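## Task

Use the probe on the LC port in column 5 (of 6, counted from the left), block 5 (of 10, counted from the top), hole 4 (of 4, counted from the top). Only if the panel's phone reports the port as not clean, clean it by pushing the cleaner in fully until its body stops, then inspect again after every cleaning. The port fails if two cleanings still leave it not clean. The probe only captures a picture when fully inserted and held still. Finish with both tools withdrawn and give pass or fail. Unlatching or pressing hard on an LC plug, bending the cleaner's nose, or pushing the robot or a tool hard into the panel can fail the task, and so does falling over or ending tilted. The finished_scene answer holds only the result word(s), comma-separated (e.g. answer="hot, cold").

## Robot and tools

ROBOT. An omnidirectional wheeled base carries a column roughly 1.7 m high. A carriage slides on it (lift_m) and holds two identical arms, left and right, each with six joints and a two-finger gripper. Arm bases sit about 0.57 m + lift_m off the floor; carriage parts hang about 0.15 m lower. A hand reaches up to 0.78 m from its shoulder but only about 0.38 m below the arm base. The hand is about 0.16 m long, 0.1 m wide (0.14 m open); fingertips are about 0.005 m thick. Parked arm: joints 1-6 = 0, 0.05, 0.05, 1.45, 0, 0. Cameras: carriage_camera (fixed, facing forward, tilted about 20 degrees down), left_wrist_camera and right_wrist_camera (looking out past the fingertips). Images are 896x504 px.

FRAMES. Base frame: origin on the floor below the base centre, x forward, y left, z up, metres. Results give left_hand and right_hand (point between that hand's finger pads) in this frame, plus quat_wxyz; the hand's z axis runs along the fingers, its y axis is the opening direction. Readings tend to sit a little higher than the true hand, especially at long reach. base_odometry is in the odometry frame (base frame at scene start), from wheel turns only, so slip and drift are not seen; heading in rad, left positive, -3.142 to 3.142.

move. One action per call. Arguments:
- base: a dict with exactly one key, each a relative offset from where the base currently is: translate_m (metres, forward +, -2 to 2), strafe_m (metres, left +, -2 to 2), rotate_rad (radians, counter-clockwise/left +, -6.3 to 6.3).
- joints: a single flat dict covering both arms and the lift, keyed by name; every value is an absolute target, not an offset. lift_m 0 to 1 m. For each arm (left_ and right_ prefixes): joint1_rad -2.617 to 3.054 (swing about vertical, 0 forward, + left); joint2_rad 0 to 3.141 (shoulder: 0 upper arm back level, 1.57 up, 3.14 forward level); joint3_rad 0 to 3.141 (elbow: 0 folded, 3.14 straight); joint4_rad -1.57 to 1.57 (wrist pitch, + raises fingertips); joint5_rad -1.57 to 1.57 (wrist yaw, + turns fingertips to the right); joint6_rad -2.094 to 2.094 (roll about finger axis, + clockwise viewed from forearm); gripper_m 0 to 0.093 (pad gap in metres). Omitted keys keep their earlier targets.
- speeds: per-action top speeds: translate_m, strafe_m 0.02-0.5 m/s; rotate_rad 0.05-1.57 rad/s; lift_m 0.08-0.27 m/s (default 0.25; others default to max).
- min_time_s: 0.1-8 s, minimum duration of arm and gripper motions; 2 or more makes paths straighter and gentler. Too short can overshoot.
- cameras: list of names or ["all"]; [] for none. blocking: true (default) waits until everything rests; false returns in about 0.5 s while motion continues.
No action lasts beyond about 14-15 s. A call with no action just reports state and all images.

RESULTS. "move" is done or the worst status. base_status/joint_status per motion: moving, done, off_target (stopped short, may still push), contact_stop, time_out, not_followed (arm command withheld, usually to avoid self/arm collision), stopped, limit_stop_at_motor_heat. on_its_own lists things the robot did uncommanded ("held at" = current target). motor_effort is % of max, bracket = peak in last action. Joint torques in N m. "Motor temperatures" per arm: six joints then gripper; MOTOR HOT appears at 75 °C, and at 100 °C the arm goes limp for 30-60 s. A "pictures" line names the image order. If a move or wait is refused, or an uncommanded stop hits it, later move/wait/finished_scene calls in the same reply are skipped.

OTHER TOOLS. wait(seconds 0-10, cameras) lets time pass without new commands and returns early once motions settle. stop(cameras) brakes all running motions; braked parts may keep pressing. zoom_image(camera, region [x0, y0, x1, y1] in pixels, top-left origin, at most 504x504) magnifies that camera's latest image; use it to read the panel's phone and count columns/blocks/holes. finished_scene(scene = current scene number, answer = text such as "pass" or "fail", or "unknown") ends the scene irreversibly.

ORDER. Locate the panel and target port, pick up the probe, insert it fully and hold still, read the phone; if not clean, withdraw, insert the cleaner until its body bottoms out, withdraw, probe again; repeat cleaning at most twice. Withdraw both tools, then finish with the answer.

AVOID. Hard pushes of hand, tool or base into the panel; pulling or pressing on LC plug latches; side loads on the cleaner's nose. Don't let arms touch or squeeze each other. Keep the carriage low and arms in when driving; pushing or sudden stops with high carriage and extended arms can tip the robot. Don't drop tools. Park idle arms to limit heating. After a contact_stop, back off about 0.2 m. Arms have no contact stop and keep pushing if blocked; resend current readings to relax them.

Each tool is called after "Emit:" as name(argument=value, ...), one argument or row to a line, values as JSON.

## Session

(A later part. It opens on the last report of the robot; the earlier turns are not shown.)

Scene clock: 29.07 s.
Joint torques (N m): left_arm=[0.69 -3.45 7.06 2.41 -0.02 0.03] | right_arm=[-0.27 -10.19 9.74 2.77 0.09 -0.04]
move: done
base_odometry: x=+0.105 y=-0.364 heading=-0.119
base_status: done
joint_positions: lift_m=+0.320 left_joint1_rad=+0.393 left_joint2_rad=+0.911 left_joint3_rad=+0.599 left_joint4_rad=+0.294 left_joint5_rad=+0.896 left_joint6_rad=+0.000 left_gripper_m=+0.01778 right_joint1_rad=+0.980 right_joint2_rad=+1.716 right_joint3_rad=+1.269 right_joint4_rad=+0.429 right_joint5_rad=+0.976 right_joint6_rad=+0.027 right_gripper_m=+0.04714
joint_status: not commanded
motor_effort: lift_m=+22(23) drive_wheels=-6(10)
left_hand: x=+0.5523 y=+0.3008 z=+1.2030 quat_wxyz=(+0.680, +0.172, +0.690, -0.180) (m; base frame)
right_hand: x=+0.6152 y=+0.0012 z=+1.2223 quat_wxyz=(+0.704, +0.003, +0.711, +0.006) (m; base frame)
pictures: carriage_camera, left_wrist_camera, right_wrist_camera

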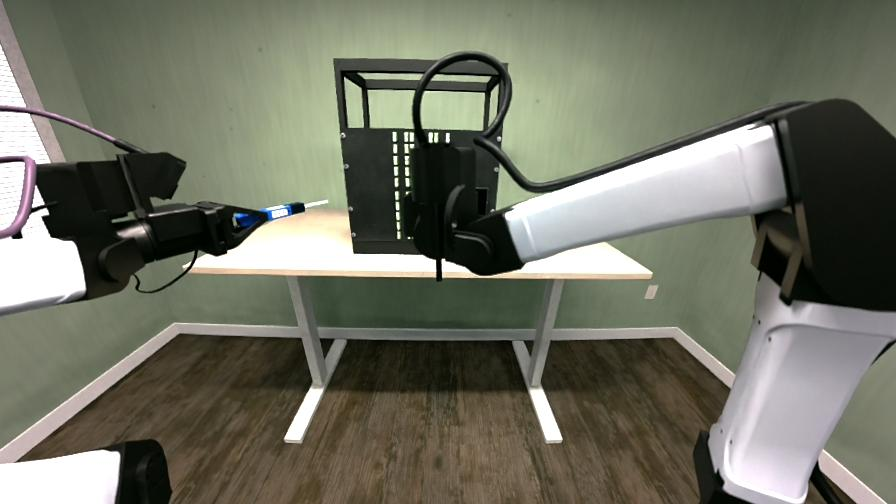

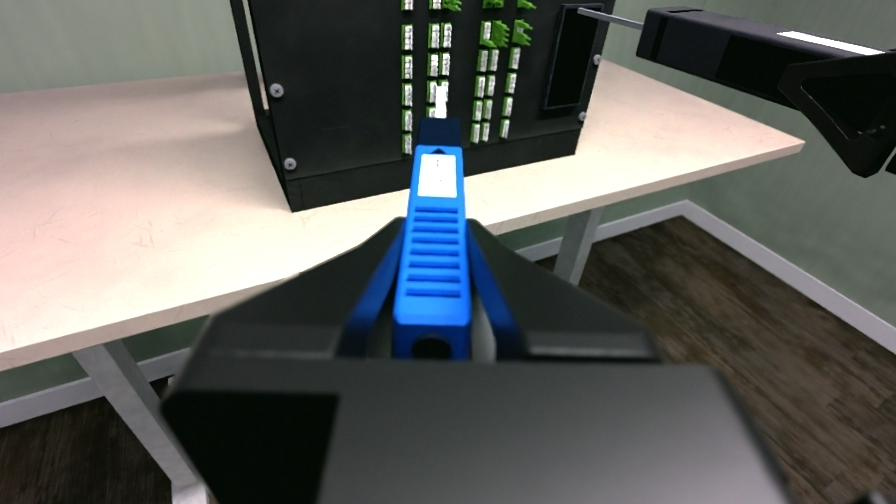

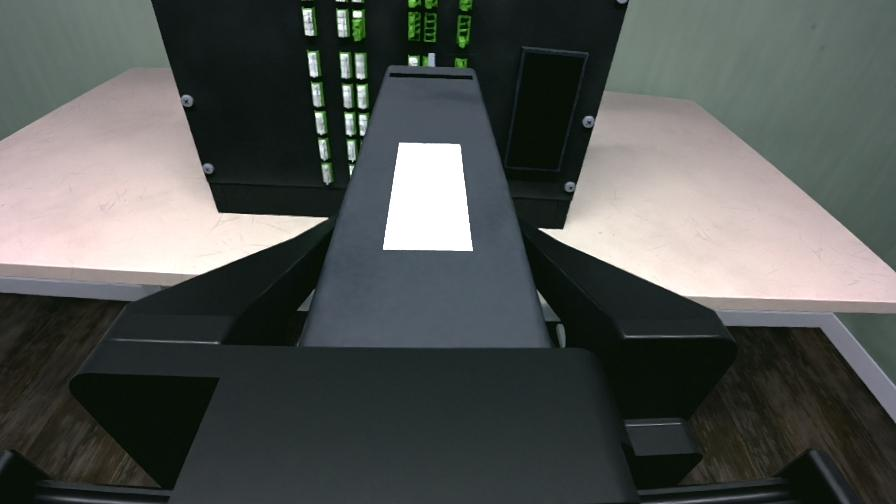

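Emit:
move(
  base={"translate_m": 0.05},
  speeds={"translate_m": 0.1},
  joints={"lift_m": 0.308},
  cameras=["all"],
)

Emit:
zoom_image(
  camera="right_wrist_camera",
  region=[360, 0, 500, 80],
)

Emit:
zoom_image(
  camera="left_wrist_camera",
  region=[380, 0, 680, 150],
)

Scene clock: 31.13 s.
Joint torques (N m): left_arm=[0.62 -2.95 7.01 2.4 0.01 0.05] | right_arm=[-0.25 -10.67 9.72 2.78 0.09 -0.05]
Motor temperatures (°C): left_arm=[28 27 30 31 28 26 27] | right_arm=[24 34 35 34 24 24 26]
move: done
base_odometry: x=+0.154 y=-0.370 heading=-0.119
base_status: done
joint_positions: lift_m=+0.308 left_joint1_rad=+0.393 left_joint2_rad=+0.908 left_joint3_rad=+0.599 left_joint4_rad=+0.292 left_joint5_rad=+0.896 left_joint6_rad=+0.000 left_gripper_m=+0.01778 right_joint1_rad=+0.980 right_joint2_rad=+1.719 right_joint3_rad=+1.270 right_joint4_rad=+0.431 right_joint5_rad=+0.976 right_joint6_rad=+0.027 right_gripper_m=+0.04714
joint_status: all done
motor_effort: lift_m=+22(23) drive_wheels=-6(13)
left_hand: x=+0.5517 y=+0.3006 z=+1.1914 quat_wxyz=(+0.680, +0.172, +0.690, -0.179) (m; base frame)
right_hand: x=+0.6154 y=+0.0020 z=+1.2094 quat_wxyz=(+0.703, +0.003, +0.711, +0.006) (m; base frame)
pictures: carriage_camera, left_wrist_camera, right_wrist_camera

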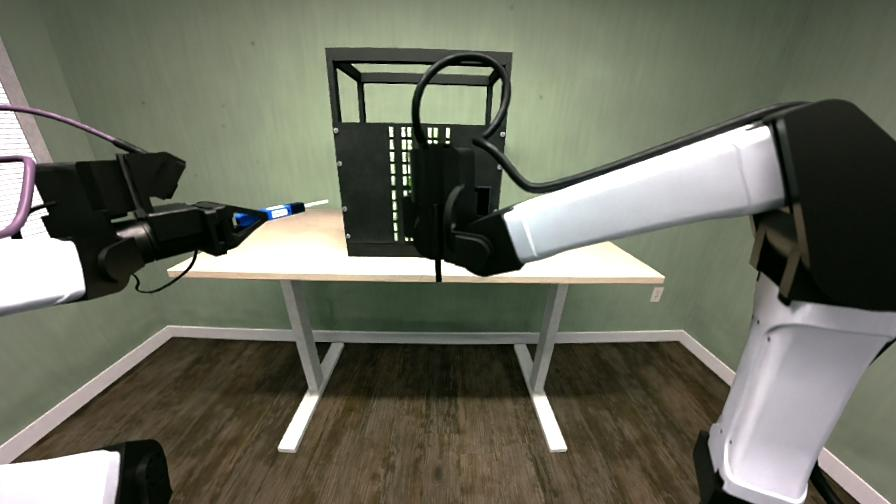

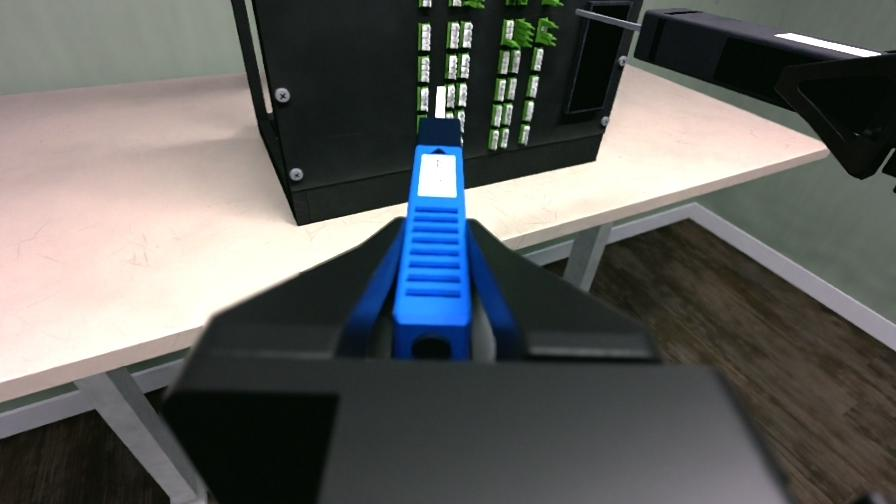

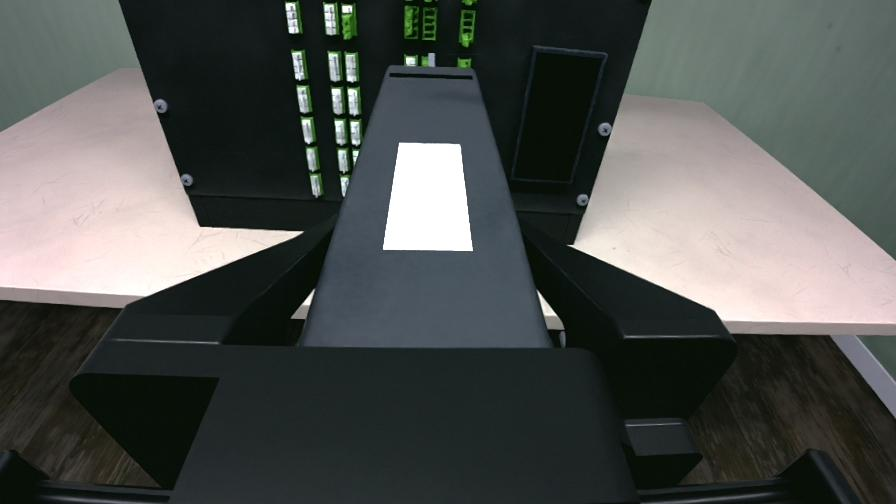

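Scaled by 3.600.

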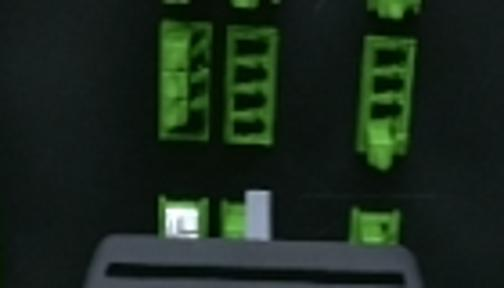

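Scaled by 1.680.

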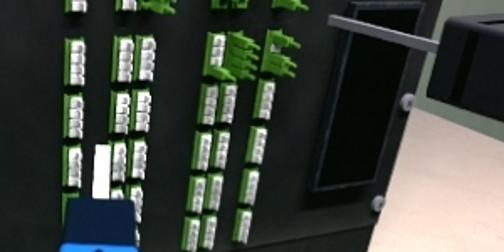

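Emit:
move(
  base={"translate_m": 0.03},
  speeds={"translate_m": 0.05},
  joints={"right_joint1_rad": 0.995, "right_joint5_rad": 0.995},
  cameras=["all"],
)

Emit:
zoom_image(
  camera="right_wrist_camera",
  region=[360, 0, 500, 80],
)

Emit:
zoom_image(
  camera="left_wrist_camera",
  region=[380, 0, 680, 150],
)

Scene clock: 32.53 s.
Joint torques (N m): left_arm=[0.59 -2.8 6.93 2.42 -0.01 0] | right_arm=[0.03 -10.73 9.69 2.77 0.15 -0.03]
move: done
base_odometry: x=+0.184 y=-0.374 heading=-0.120
base_status: done
joint_positions: lift_m=+0.308 left_joint1_rad=+0.393 left_joint2_rad=+0.908 left_joint3_rad=+0.599 left_joint4_rad=+0.292 left_joint5_rad=+0.896 left_joint6_rad=+0.000 left_gripper_m=+0.01778 right_joint1_rad=+0.992 right_joint2_rad=+1.719 right_joint3_rad=+1.270 right_joint4_rad=+0.431 right_joint5_rad=+0.986 right_joint6_rad=+0.027 right_gripper_m=+0.04714
joint_status: all done
motor_effort: lift_m=+22(23) drive_wheels=-7(12)
left_hand: x=+0.5517 y=+0.3006 z=+1.1914 quat_wxyz=(+0.680, +0.172, +0.690, -0.179) (m; base frame)
right_hand: x=+0.6117 y=+0.0048 z=+1.2094 quat_wxyz=(+0.704, +0.002, +0.711, +0.006) (m; base frame)
pictures: carriage_camera, left_wrist_camera, right_wrist_camera

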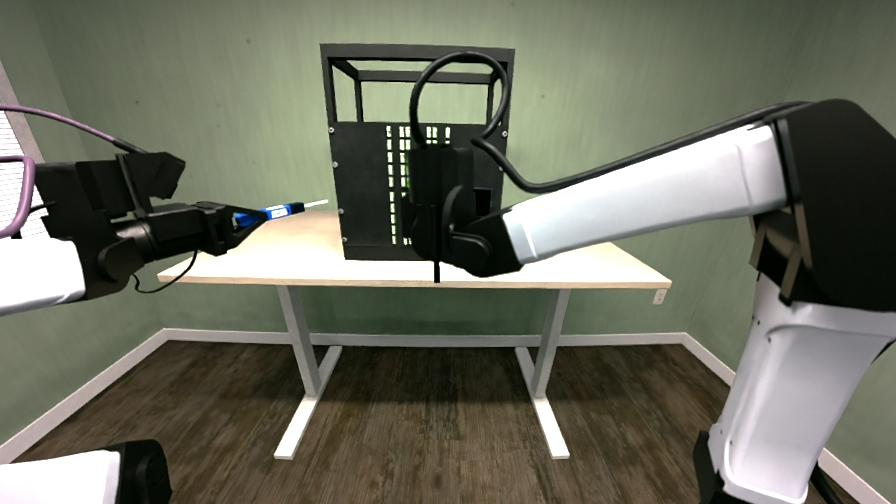

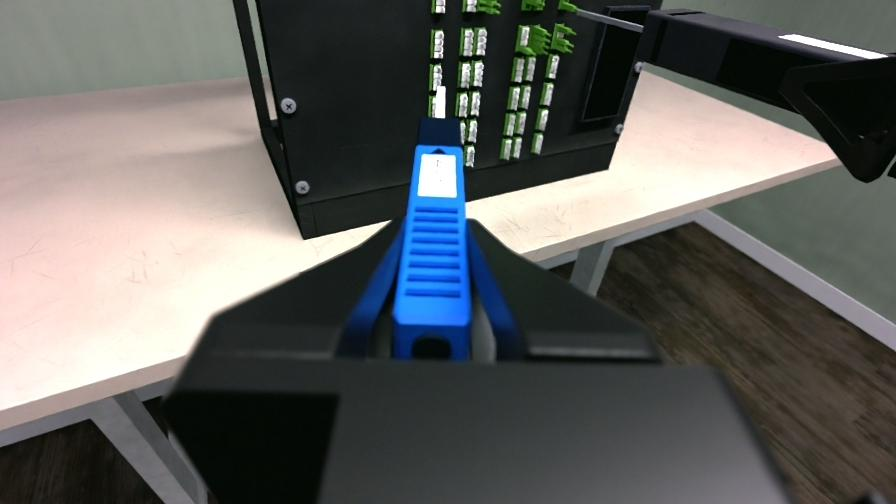

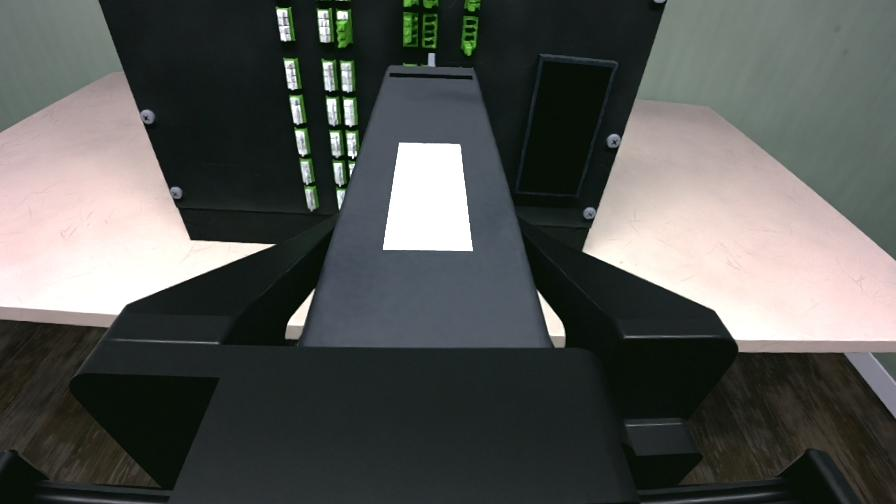

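Scaled by 3.600.

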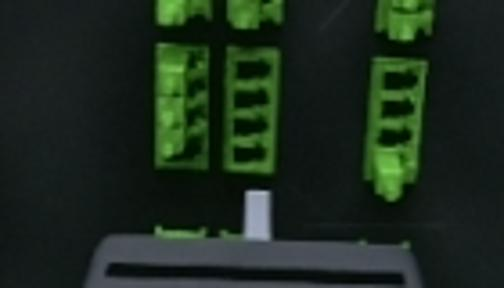

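Scaled by 1.680.

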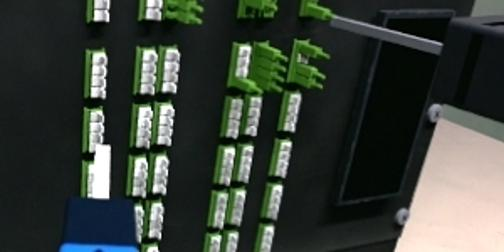

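Emit:
move(
  base={"translate_m": 0.02},
  speeds={"translate_m": 0.03},
  joints={"right_joint1_rad": 1.01, "right_joint5_rad": 1.01},
  cameras=["left_wrist_camera","right_wrist_camera"],
)

Emit:
zoom_image(
  camera="right_wrist_camera",
  region=[390, 20, 480, 70],
)

Emit:
zoom_image(
  camera="left_wrist_camera",
  region=[500, 0, 660, 80],
)

Scene clock: 34.10 s.
Joint torques (N m): left_arm=[0.8 -2.84 6.94 2.42 0 0] | right_arm=[0.18 -10.62 9.63 2.74 0.17 -0.04]
move: done
base_odometry: x=+0.204 y=-0.377 heading=-0.121
base_status: done
joint_positions: lift_m=+0.308 left_joint1_rad=+0.393 left_joint2_rad=+0.908 left_joint3_rad=+0.599 left_joint4_rad=+0.292 left_joint5_rad=+0.896 left_joint6_rad=+0.000 left_gripper_m=+0.01778 right_joint1_rad=+1.006 right_joint2_rad=+1.719 right_joint3_rad=+1.270 right_joint4_rad=+0.432 right_joint5_rad=+1.001 right_joint6_rad=+0.027 right_gripper_m=+0.04714
joint_status: all done
motor_effort: lift_m=+22(23) drive_wheels=+5(14)
left_hand: x=+0.5517 y=+0.3006 z=+1.1915 quat_wxyz=(+0.680, +0.172, +0.689, -0.179) (m; base frame)
right_hand: x=+0.6072 y=+0.0075 z=+1.2097 quat_wxyz=(+0.704, +0.003, +0.710, +0.006) (m; base frame)
pictures: left_wrist_camera, right_wrist_camera

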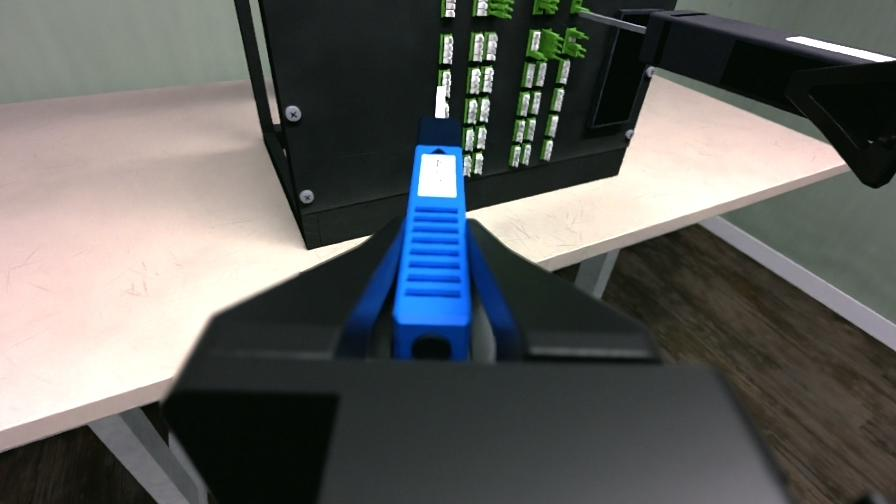

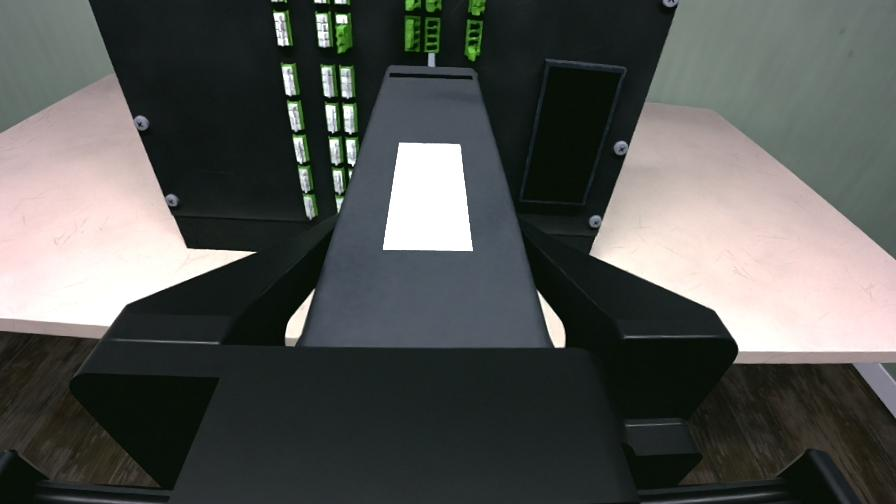

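Scaled by 5.600.

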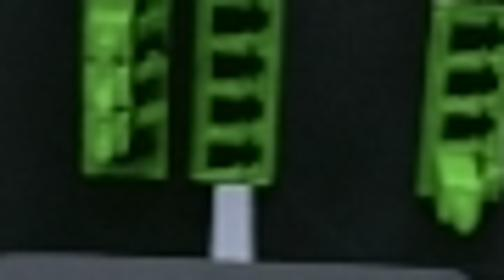

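Scaled by 3.150.

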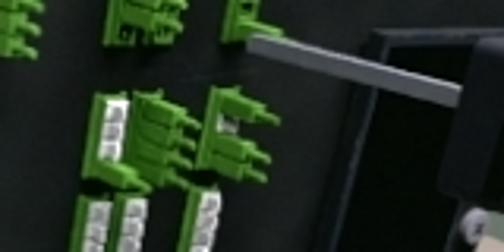

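Emit:
move(
  base={"translate_m": 0.012},
  speeds={"translate_m": 0.02},
  cameras=["left_wrist_camera","right_wrist_camera"],
)

Emit:
zoom_image(
  camera="right_wrist_camera",
  region=[390, 20, 480, 70],
)

Emit:
zoom_image(
  camera="left_wrist_camera",
  region=[500, 0, 660, 80],
)

Scene clock: 35.37 s.
Joint torques (N m): left_arm=[0.81 -2.99 6.84 2.4 -0.01 -0.02] | right_arm=[-0.01 -10.61 9.63 2.72 0.11 -0.03]
move: done
base_odometry: x=+0.216 y=-0.378 heading=-0.122
base_status: done
joint_positions: lift_m=+0.308 left_joint1_rad=+0.393 left_joint2_rad=+0.908 left_joint3_rad=+0.599 left_joint4_rad=+0.292 left_joint5_rad=+0.896 left_joint6_rad=+0.000 left_gripper_m=+0.01778 right_joint1_rad=+1.008 right_joint2_rad=+1.719 right_joint3_rad=+1.270 right_joint4_rad=+0.432 right_joint5_rad=+1.004 right_joint6_rad=+0.027 right_gripper_m=+0.04714
joint_status: not commanded
motor_effort: lift_m=+22(23) drive_wheels=-5(13)
left_hand: x=+0.5517 y=+0.3006 z=+1.1915 quat_wxyz=(+0.680, +0.172, +0.689, -0.179) (m; base frame)
right_hand: x=+0.6068 y=+0.0075 z=+1.2097 quat_wxyz=(+0.704, +0.003, +0.710, +0.006) (m; base frame)
pictures: left_wrist_camera, right_wrist_camera

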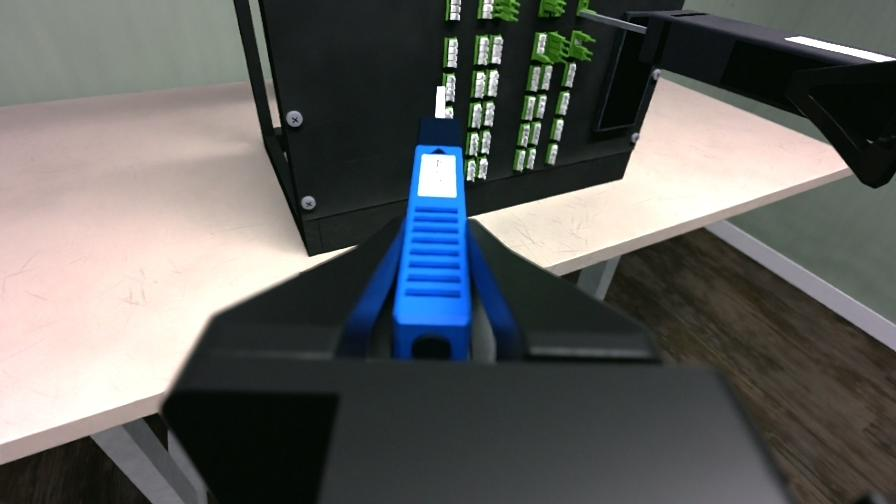

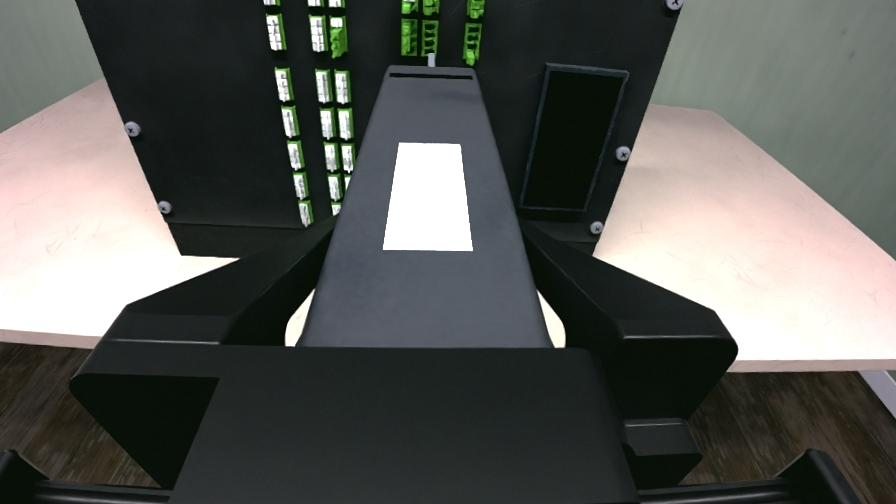

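Scaled by 5.600.

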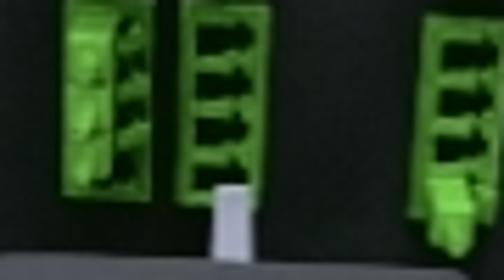

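Scaled by 3.150.

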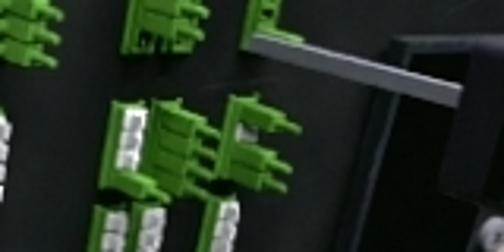

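Emit:
move(
  joints={"right_joint1_rad": 1.016, "right_joint2_rad": 1.708, "right_joint3_rad": 1.325, "right_joint4_rad": 0.482, "right_joint5_rad": 1.016},
  cameras=["left_wrist_camera","right_wrist_camera"],
)

Emit:
zoom_image(
  camera="right_wrist_camera",
  region=[390, 20, 480, 70],
)

Scene clock: 36.27 s.
Joint torques (N m): left_arm=[0.73 -2.97 6.83 2.43 -0.01 0.01] | right_arm=[0.23 -9.89 11 2.64 0.18 -0.04]
move: off_target
base_odometry: x=+0.216 y=-0.378 heading=-0.122
base_status: not commanded
joint_positions: lift_m=+0.308 left_joint1_rad=+0.393 left_joint2_rad=+0.908 left_joint3_rad=+0.599 left_joint4_rad=+0.292 left_joint5_rad=+0.896 left_joint6_rad=+0.000 left_gripper_m=+0.01778 right_joint1_rad=+1.010 right_joint2_rad=+1.719 right_joint3_rad=+1.270 right_joint4_rad=+0.432 right_joint5_rad=+1.004 right_joint6_rad=+0.027 right_gripper_m=+0.04714
joint_status: right_joint4_rad off_target (ended at +0.432, target +0.482); the others done
motor_effort: lift_m=+23(23) drive_wheels=-5(5)
left_hand: x=+0.5517 y=+0.3006 z=+1.1915 quat_wxyz=(+0.680, +0.172, +0.689, -0.179) (m; base frame)
right_hand: x=+0.6061 y=+0.0082 z=+1.2097 quat_wxyz=(+0.704, +0.003, +0.710, +0.007) (m; base frame)
pictures: left_wrist_camera, right_wrist_camera

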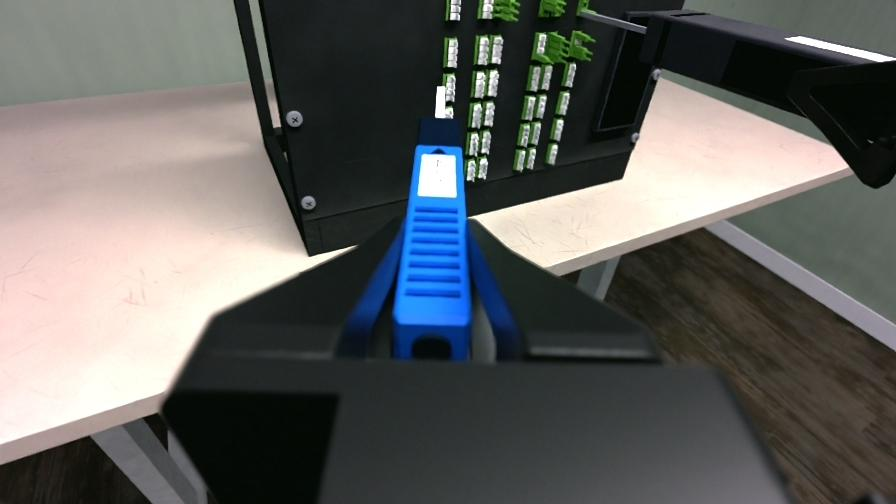

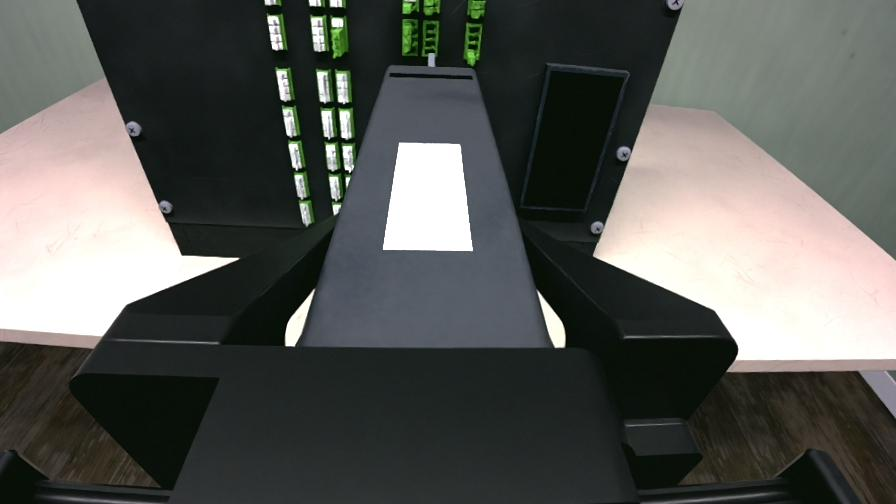

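Scaled by 5.600.

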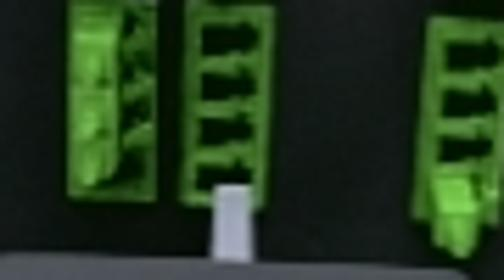

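Emit:
move(
  joints={"right_joint1_rad": 1.024, "right_joint2_rad": 1.71, "right_joint3_rad": 1.32, "right_joint5_rad": 1.023, "lift_m": 0.3098},
  cameras=["left_wrist_camera","right_wrist_camera"],
)

Emit:
zoom_image(
  camera="right_wrist_camera",
  region=[390, 20, 480, 70],
)

Scene clock: 36.97 s.
Joint torques (N m): left_arm=[0.65 -2.95 6.89 2.47 -0.01 -0.01] | right_arm=[0.16 -9.61 10.43 2.65 0.19 -0.04]
move: done
base_odometry: x=+0.216 y=-0.378 heading=-0.122
base_status: not commanded
joint_positions: lift_m=+0.309 left_joint1_rad=+0.393 left_joint2_rad=+0.908 left_joint3_rad=+0.599 left_joint4_rad=+0.293 left_joint5_rad=+0.896 left_joint6_rad=+0.000 left_gripper_m=+0.01778 right_joint1_rad=+1.020 right_joint2_rad=+1.719 right_joint3_rad=+1.272 right_joint4_rad=+0.431 right_joint5_rad=+1.010 right_joint6_rad=+0.027 right_gripper_m=+0.04714
joint_status: all done
motor_effort: lift_m=+26(28) drive_wheels=-4(5)
left_hand: x=+0.5517 y=+0.3006 z=+1.1929 quat_wxyz=(+0.680, +0.173, +0.689, -0.179) (m; base frame)
right_hand: x=+0.6029 y=+0.0110 z=+1.2118 quat_wxyz=(+0.704, +0.002, +0.710, +0.008) (m; base frame)
pictures: left_wrist_camera, right_wrist_camera

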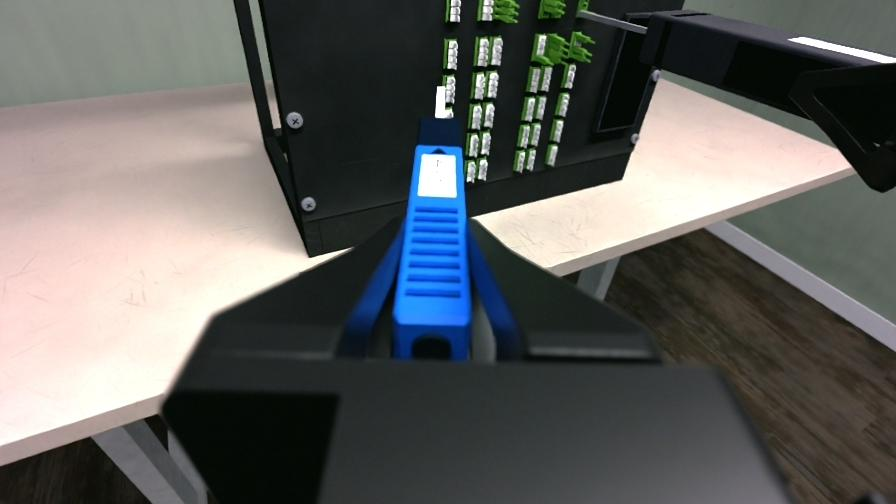

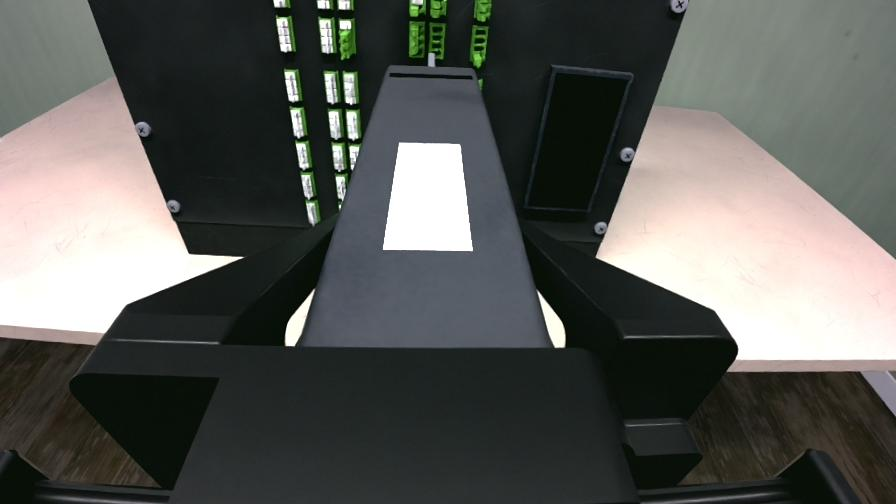

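Scaled by 5.600.

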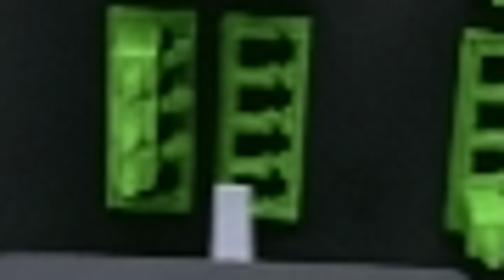

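Emit:
move(
  joints={"right_joint1_rad": 1.005},
  cameras=["left_wrist_camera","right_wrist_camera"],
)

Emit:
zoom_image(
  camera="right_wrist_camera",
  region=[390, 20, 480, 70],
)

Emit:
zoom_image(
  camera="left_wrist_camera",
  region=[500, 0, 660, 80],
)

Scene clock: 37.60 s.
Joint torques (N m): left_arm=[0.64 -2.92 6.89 2.41 -0.02 0.01] | right_arm=[-0.58 -9.74 10.43 2.64 0.18 -0.04]
move: done
base_odometry: x=+0.216 y=-0.378 heading=-0.122
base_status: not commanded
joint_positions: lift_m=+0.309 left_joint1_rad=+0.393 left_joint2_rad=+0.908 left_joint3_rad=+0.599 left_joint4_rad=+0.293 left_joint5_rad=+0.896 left_joint6_rad=+0.000 left_gripper_m=+0.01778 right_joint1_rad=+1.009 right_joint2_rad=+1.719 right_joint3_rad=+1.272 right_joint4_rad=+0.431 right_joint5_rad=+1.012 right_joint6_rad=+0.027 right_gripper_m=+0.04714
joint_status: all done
motor_effort: lift_m=+26(26) drive_wheels=-5(5)
left_hand: x=+0.5517 y=+0.3006 z=+1.1929 quat_wxyz=(+0.680, +0.173, +0.689, -0.179) (m; base frame)
right_hand: x=+0.6063 y=+0.0068 z=+1.2118 quat_wxyz=(+0.704, +0.006, +0.710, +0.004) (m; base frame)
pictures: left_wrist_camera, right_wrist_camera

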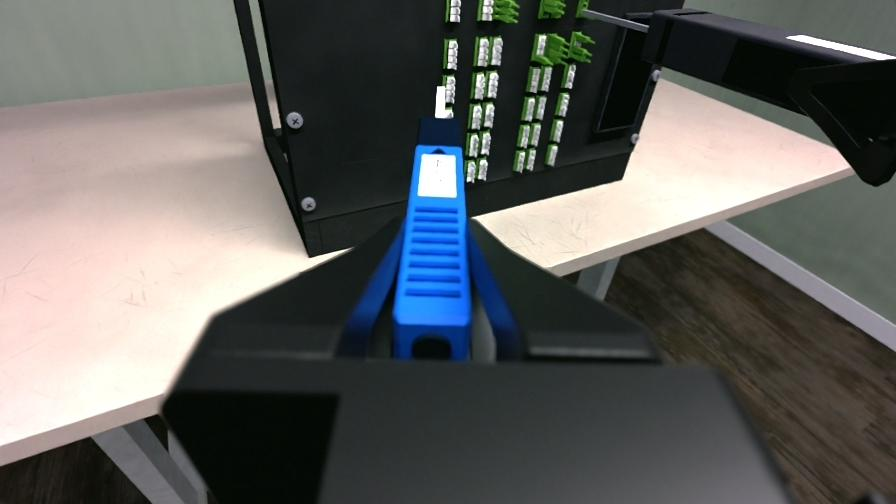

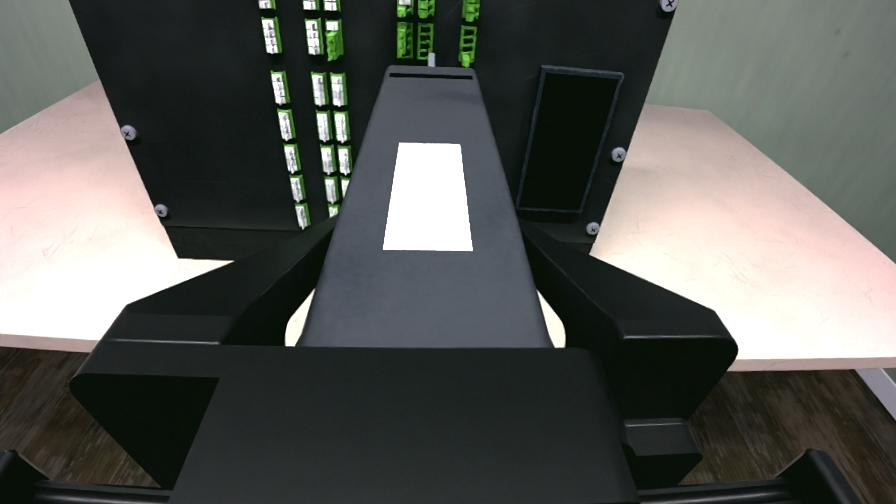

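Scaled by 5.600.

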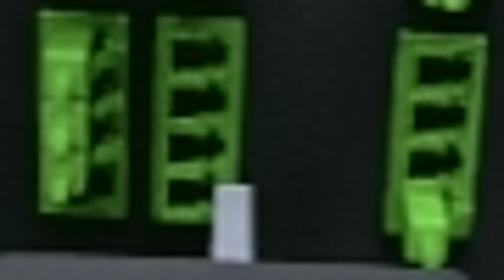

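Scaled by 3.150.

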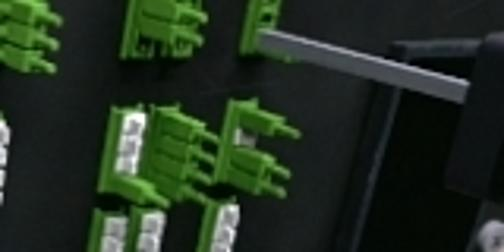

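Emit:
move(
  joints={"right_joint1_rad": 1.018},
  cameras=["right_wrist_camera"],
)

Emit:
zoom_image(
  camera="right_wrist_camera",
  region=[390, 20, 480, 70],
)

Scene clock: 38.43 s.
Joint torques (N m): left_arm=[0.66 -3.06 6.78 2.4 -0.03 0.01] | right_arm=[0.34 -9.72 10.41 2.64 0.17 -0.04]
move: done
base_odometry: x=+0.216 y=-0.378 heading=-0.122
base_status: not commanded
joint_positions: lift_m=+0.309 left_joint1_rad=+0.393 left_joint2_rad=+0.908 left_joint3_rad=+0.599 left_joint4_rad=+0.293 left_joint5_rad=+0.896 left_joint6_rad=+0.000 left_gripper_m=+0.01778 right_joint1_rad=+1.012 right_joint2_rad=+1.719 right_joint3_rad=+1.272 right_joint4_rad=+0.431 right_joint5_rad=+1.012 right_joint6_rad=+0.027 right_gripper_m=+0.04714
joint_status: all done
motor_effort: lift_m=+25(26) drive_wheels=-5(5)
left_hand: x=+0.5517 y=+0.3006 z=+1.1929 quat_wxyz=(+0.680, +0.173, +0.689, -0.179) (m; base frame)
right_hand: x=+0.6053 y=+0.0080 z=+1.2118 quat_wxyz=(+0.704, +0.005, +0.710, +0.005) (m; base frame)
pictures: right_wrist_camera

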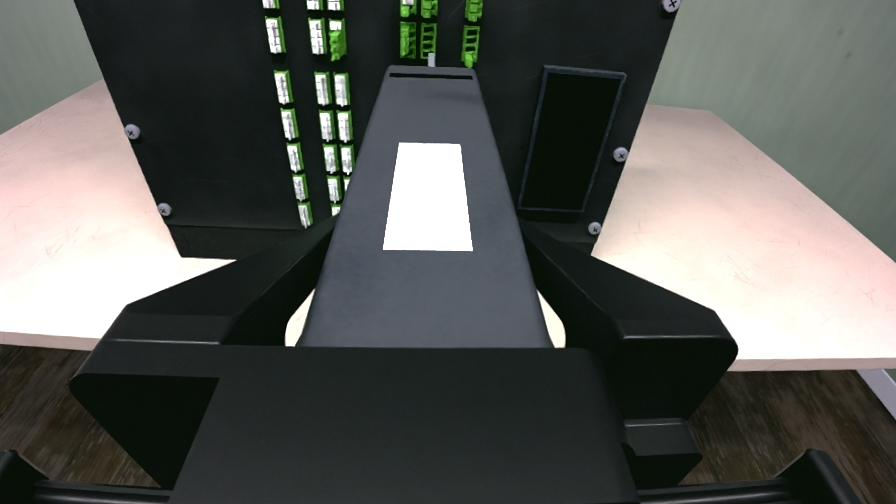

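Scaled by 5.600.

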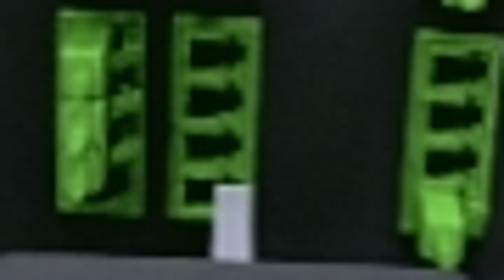

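Emit:
move(
  joints={"right_joint1_rad": 1.0215},
  cameras=["right_wrist_camera"],
)

Emit:
zoom_image(
  camera="right_wrist_camera",
  region=[390, 20, 480, 70],
)

Scene clock: 38.90 s.
Joint torques (N m): left_arm=[0.72 -3 6.87 2.43 -0.01 0.01] | right_arm=[0.38 -9.69 10.44 2.65 0.17 -0.04]
move: done
base_odometry: x=+0.216 y=-0.378 heading=-0.122
base_status: not commanded
joint_positions: lift_m=+0.309 left_joint1_rad=+0.393 left_joint2_rad=+0.908 left_joint3_rad=+0.599 left_joint4_rad=+0.293 left_joint5_rad=+0.896 left_joint6_rad=+0.000 left_gripper_m=+0.01778 right_joint1_rad=+1.014 right_joint2_rad=+1.719 right_joint3_rad=+1.272 right_joint4_rad=+0.431 right_joint5_rad=+1.012 right_joint6_rad=+0.027 right_gripper_m=+0.04714
joint_status: all done
motor_effort: lift_m=+25(26) drive_wheels=-5(5)
left_hand: x=+0.5517 y=+0.3006 z=+1.1929 quat_wxyz=(+0.680, +0.173, +0.689, -0.179) (m; base frame)
right_hand: x=+0.6049 y=+0.0084 z=+1.2118 quat_wxyz=(+0.704, +0.004, +0.710, +0.005) (m; base frame)
pictures: right_wrist_camera

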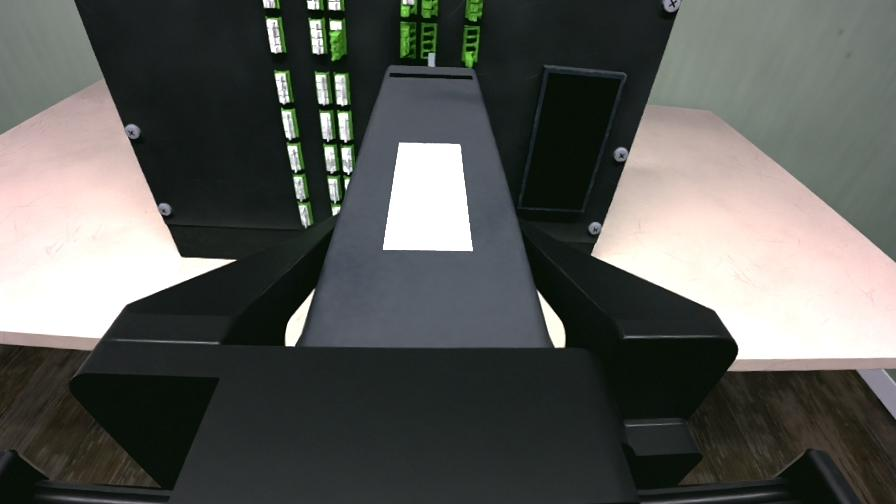

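Scaled by 5.600.

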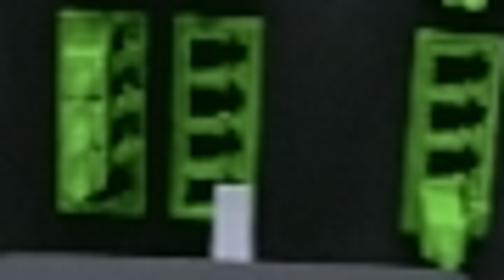

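Emit:
move(
  joints={"right_joint1_rad": 1.026},
  cameras=["right_wrist_camera"],
)

Emit:
zoom_image(
  camera="right_wrist_camera",
  region=[390, 20, 480, 70],
)

Scene clock: 39.33 s.
Joint torques (N m): left_arm=[0.59 -3.06 6.79 2.44 0 0.01] | right_arm=[0.01 -9.73 10.44 2.65 0.17 -0.04]
move: done
base_odometry: x=+0.216 y=-0.378 heading=-0.122
base_status: not commanded
joint_positions: lift_m=+0.309 left_joint1_rad=+0.393 left_joint2_rad=+0.908 left_joint3_rad=+0.599 left_joint4_rad=+0.293 left_joint5_rad=+0.896 left_joint6_rad=+0.000 left_gripper_m=+0.01778 right_joint1_rad=+1.021 right_joint2_rad=+1.719 right_joint3_rad=+1.272 right_joint4_rad=+0.431 right_joint5_rad=+1.013 right_joint6_rad=+0.027 right_gripper_m=+0.04714
joint_status: all done
motor_effort: lift_m=+26(26) drive_wheels=-5(5)
left_hand: x=+0.5517 y=+0.3006 z=+1.1929 quat_wxyz=(+0.680, +0.173, +0.689, -0.179) (m; base frame)
right_hand: x=+0.6024 y=+0.0111 z=+1.2118 quat_wxyz=(+0.704, +0.002, +0.710, +0.008) (m; base frame)
pictures: right_wrist_camera

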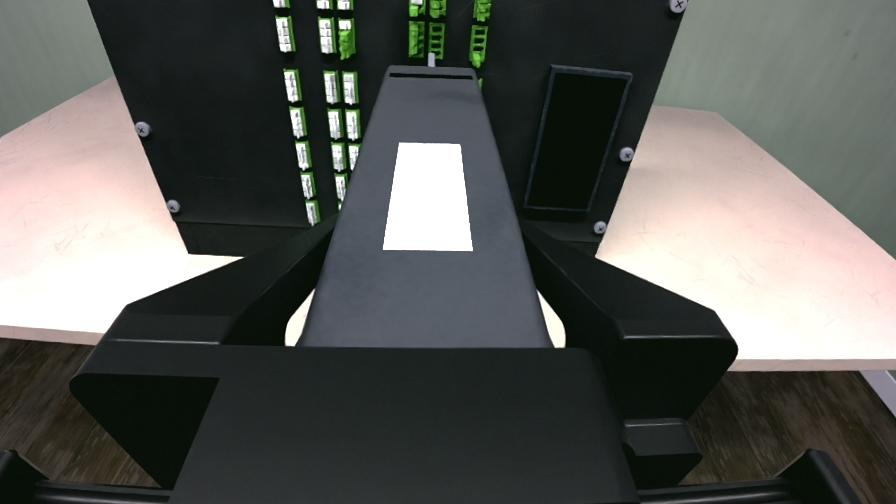

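Scaled by 5.600.

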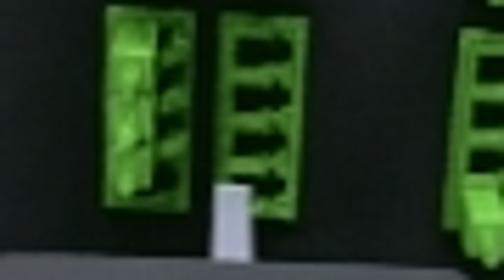

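Emit:
move(
  joints={"right_joint5_rad": 1.031},
  cameras=["right_wrist_camera"],
)

Emit:
zoom_image(
  camera="right_wrist_camera",
  region=[390, 20, 480, 70],
)

Scene clock: 39.80 s.
Joint torques (N m): left_arm=[0.65 -2.85 6.83 2.42 0.02 -0.02] | right_arm=[0.16 -9.73 10.44 2.64 0.18 -0.03]
move: done
base_odometry: x=+0.216 y=-0.378 heading=-0.122
base_status: not commanded
joint_positions: lift_m=+0.309 left_joint1_rad=+0.393 left_joint2_rad=+0.908 left_joint3_rad=+0.599 left_joint4_rad=+0.293 left_joint5_rad=+0.896 left_joint6_rad=+0.000 left_gripper_m=+0.01778 right_joint1_rad=+1.021 right_joint2_rad=+1.719 right_joint3_rad=+1.272 right_joint4_rad=+0.431 right_joint5_rad=+1.018 right_joint6_rad=+0.027 right_gripper_m=+0.04714
joint_status: all done
motor_effort: lift_m=+25(26) drive_wheels=-4(5)
left_hand: x=+0.5517 y=+0.3006 z=+1.1929 quat_wxyz=(+0.680, +0.173, +0.689, -0.179) (m; base frame)
right_hand: x=+0.6025 y=+0.0102 z=+1.2118 quat_wxyz=(+0.704, +0.004, +0.710, +0.006) (m; base frame)
pictures: right_wrist_camera

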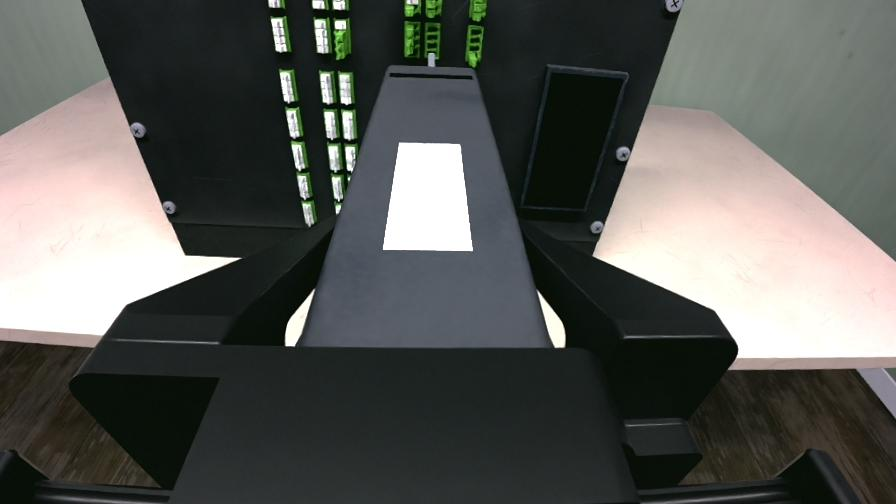

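Scaled by 5.600.

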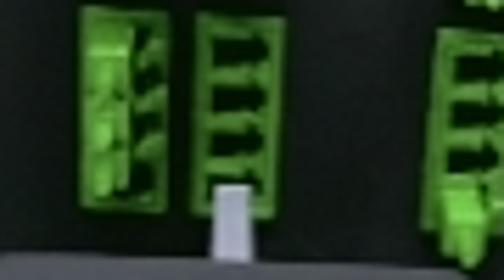

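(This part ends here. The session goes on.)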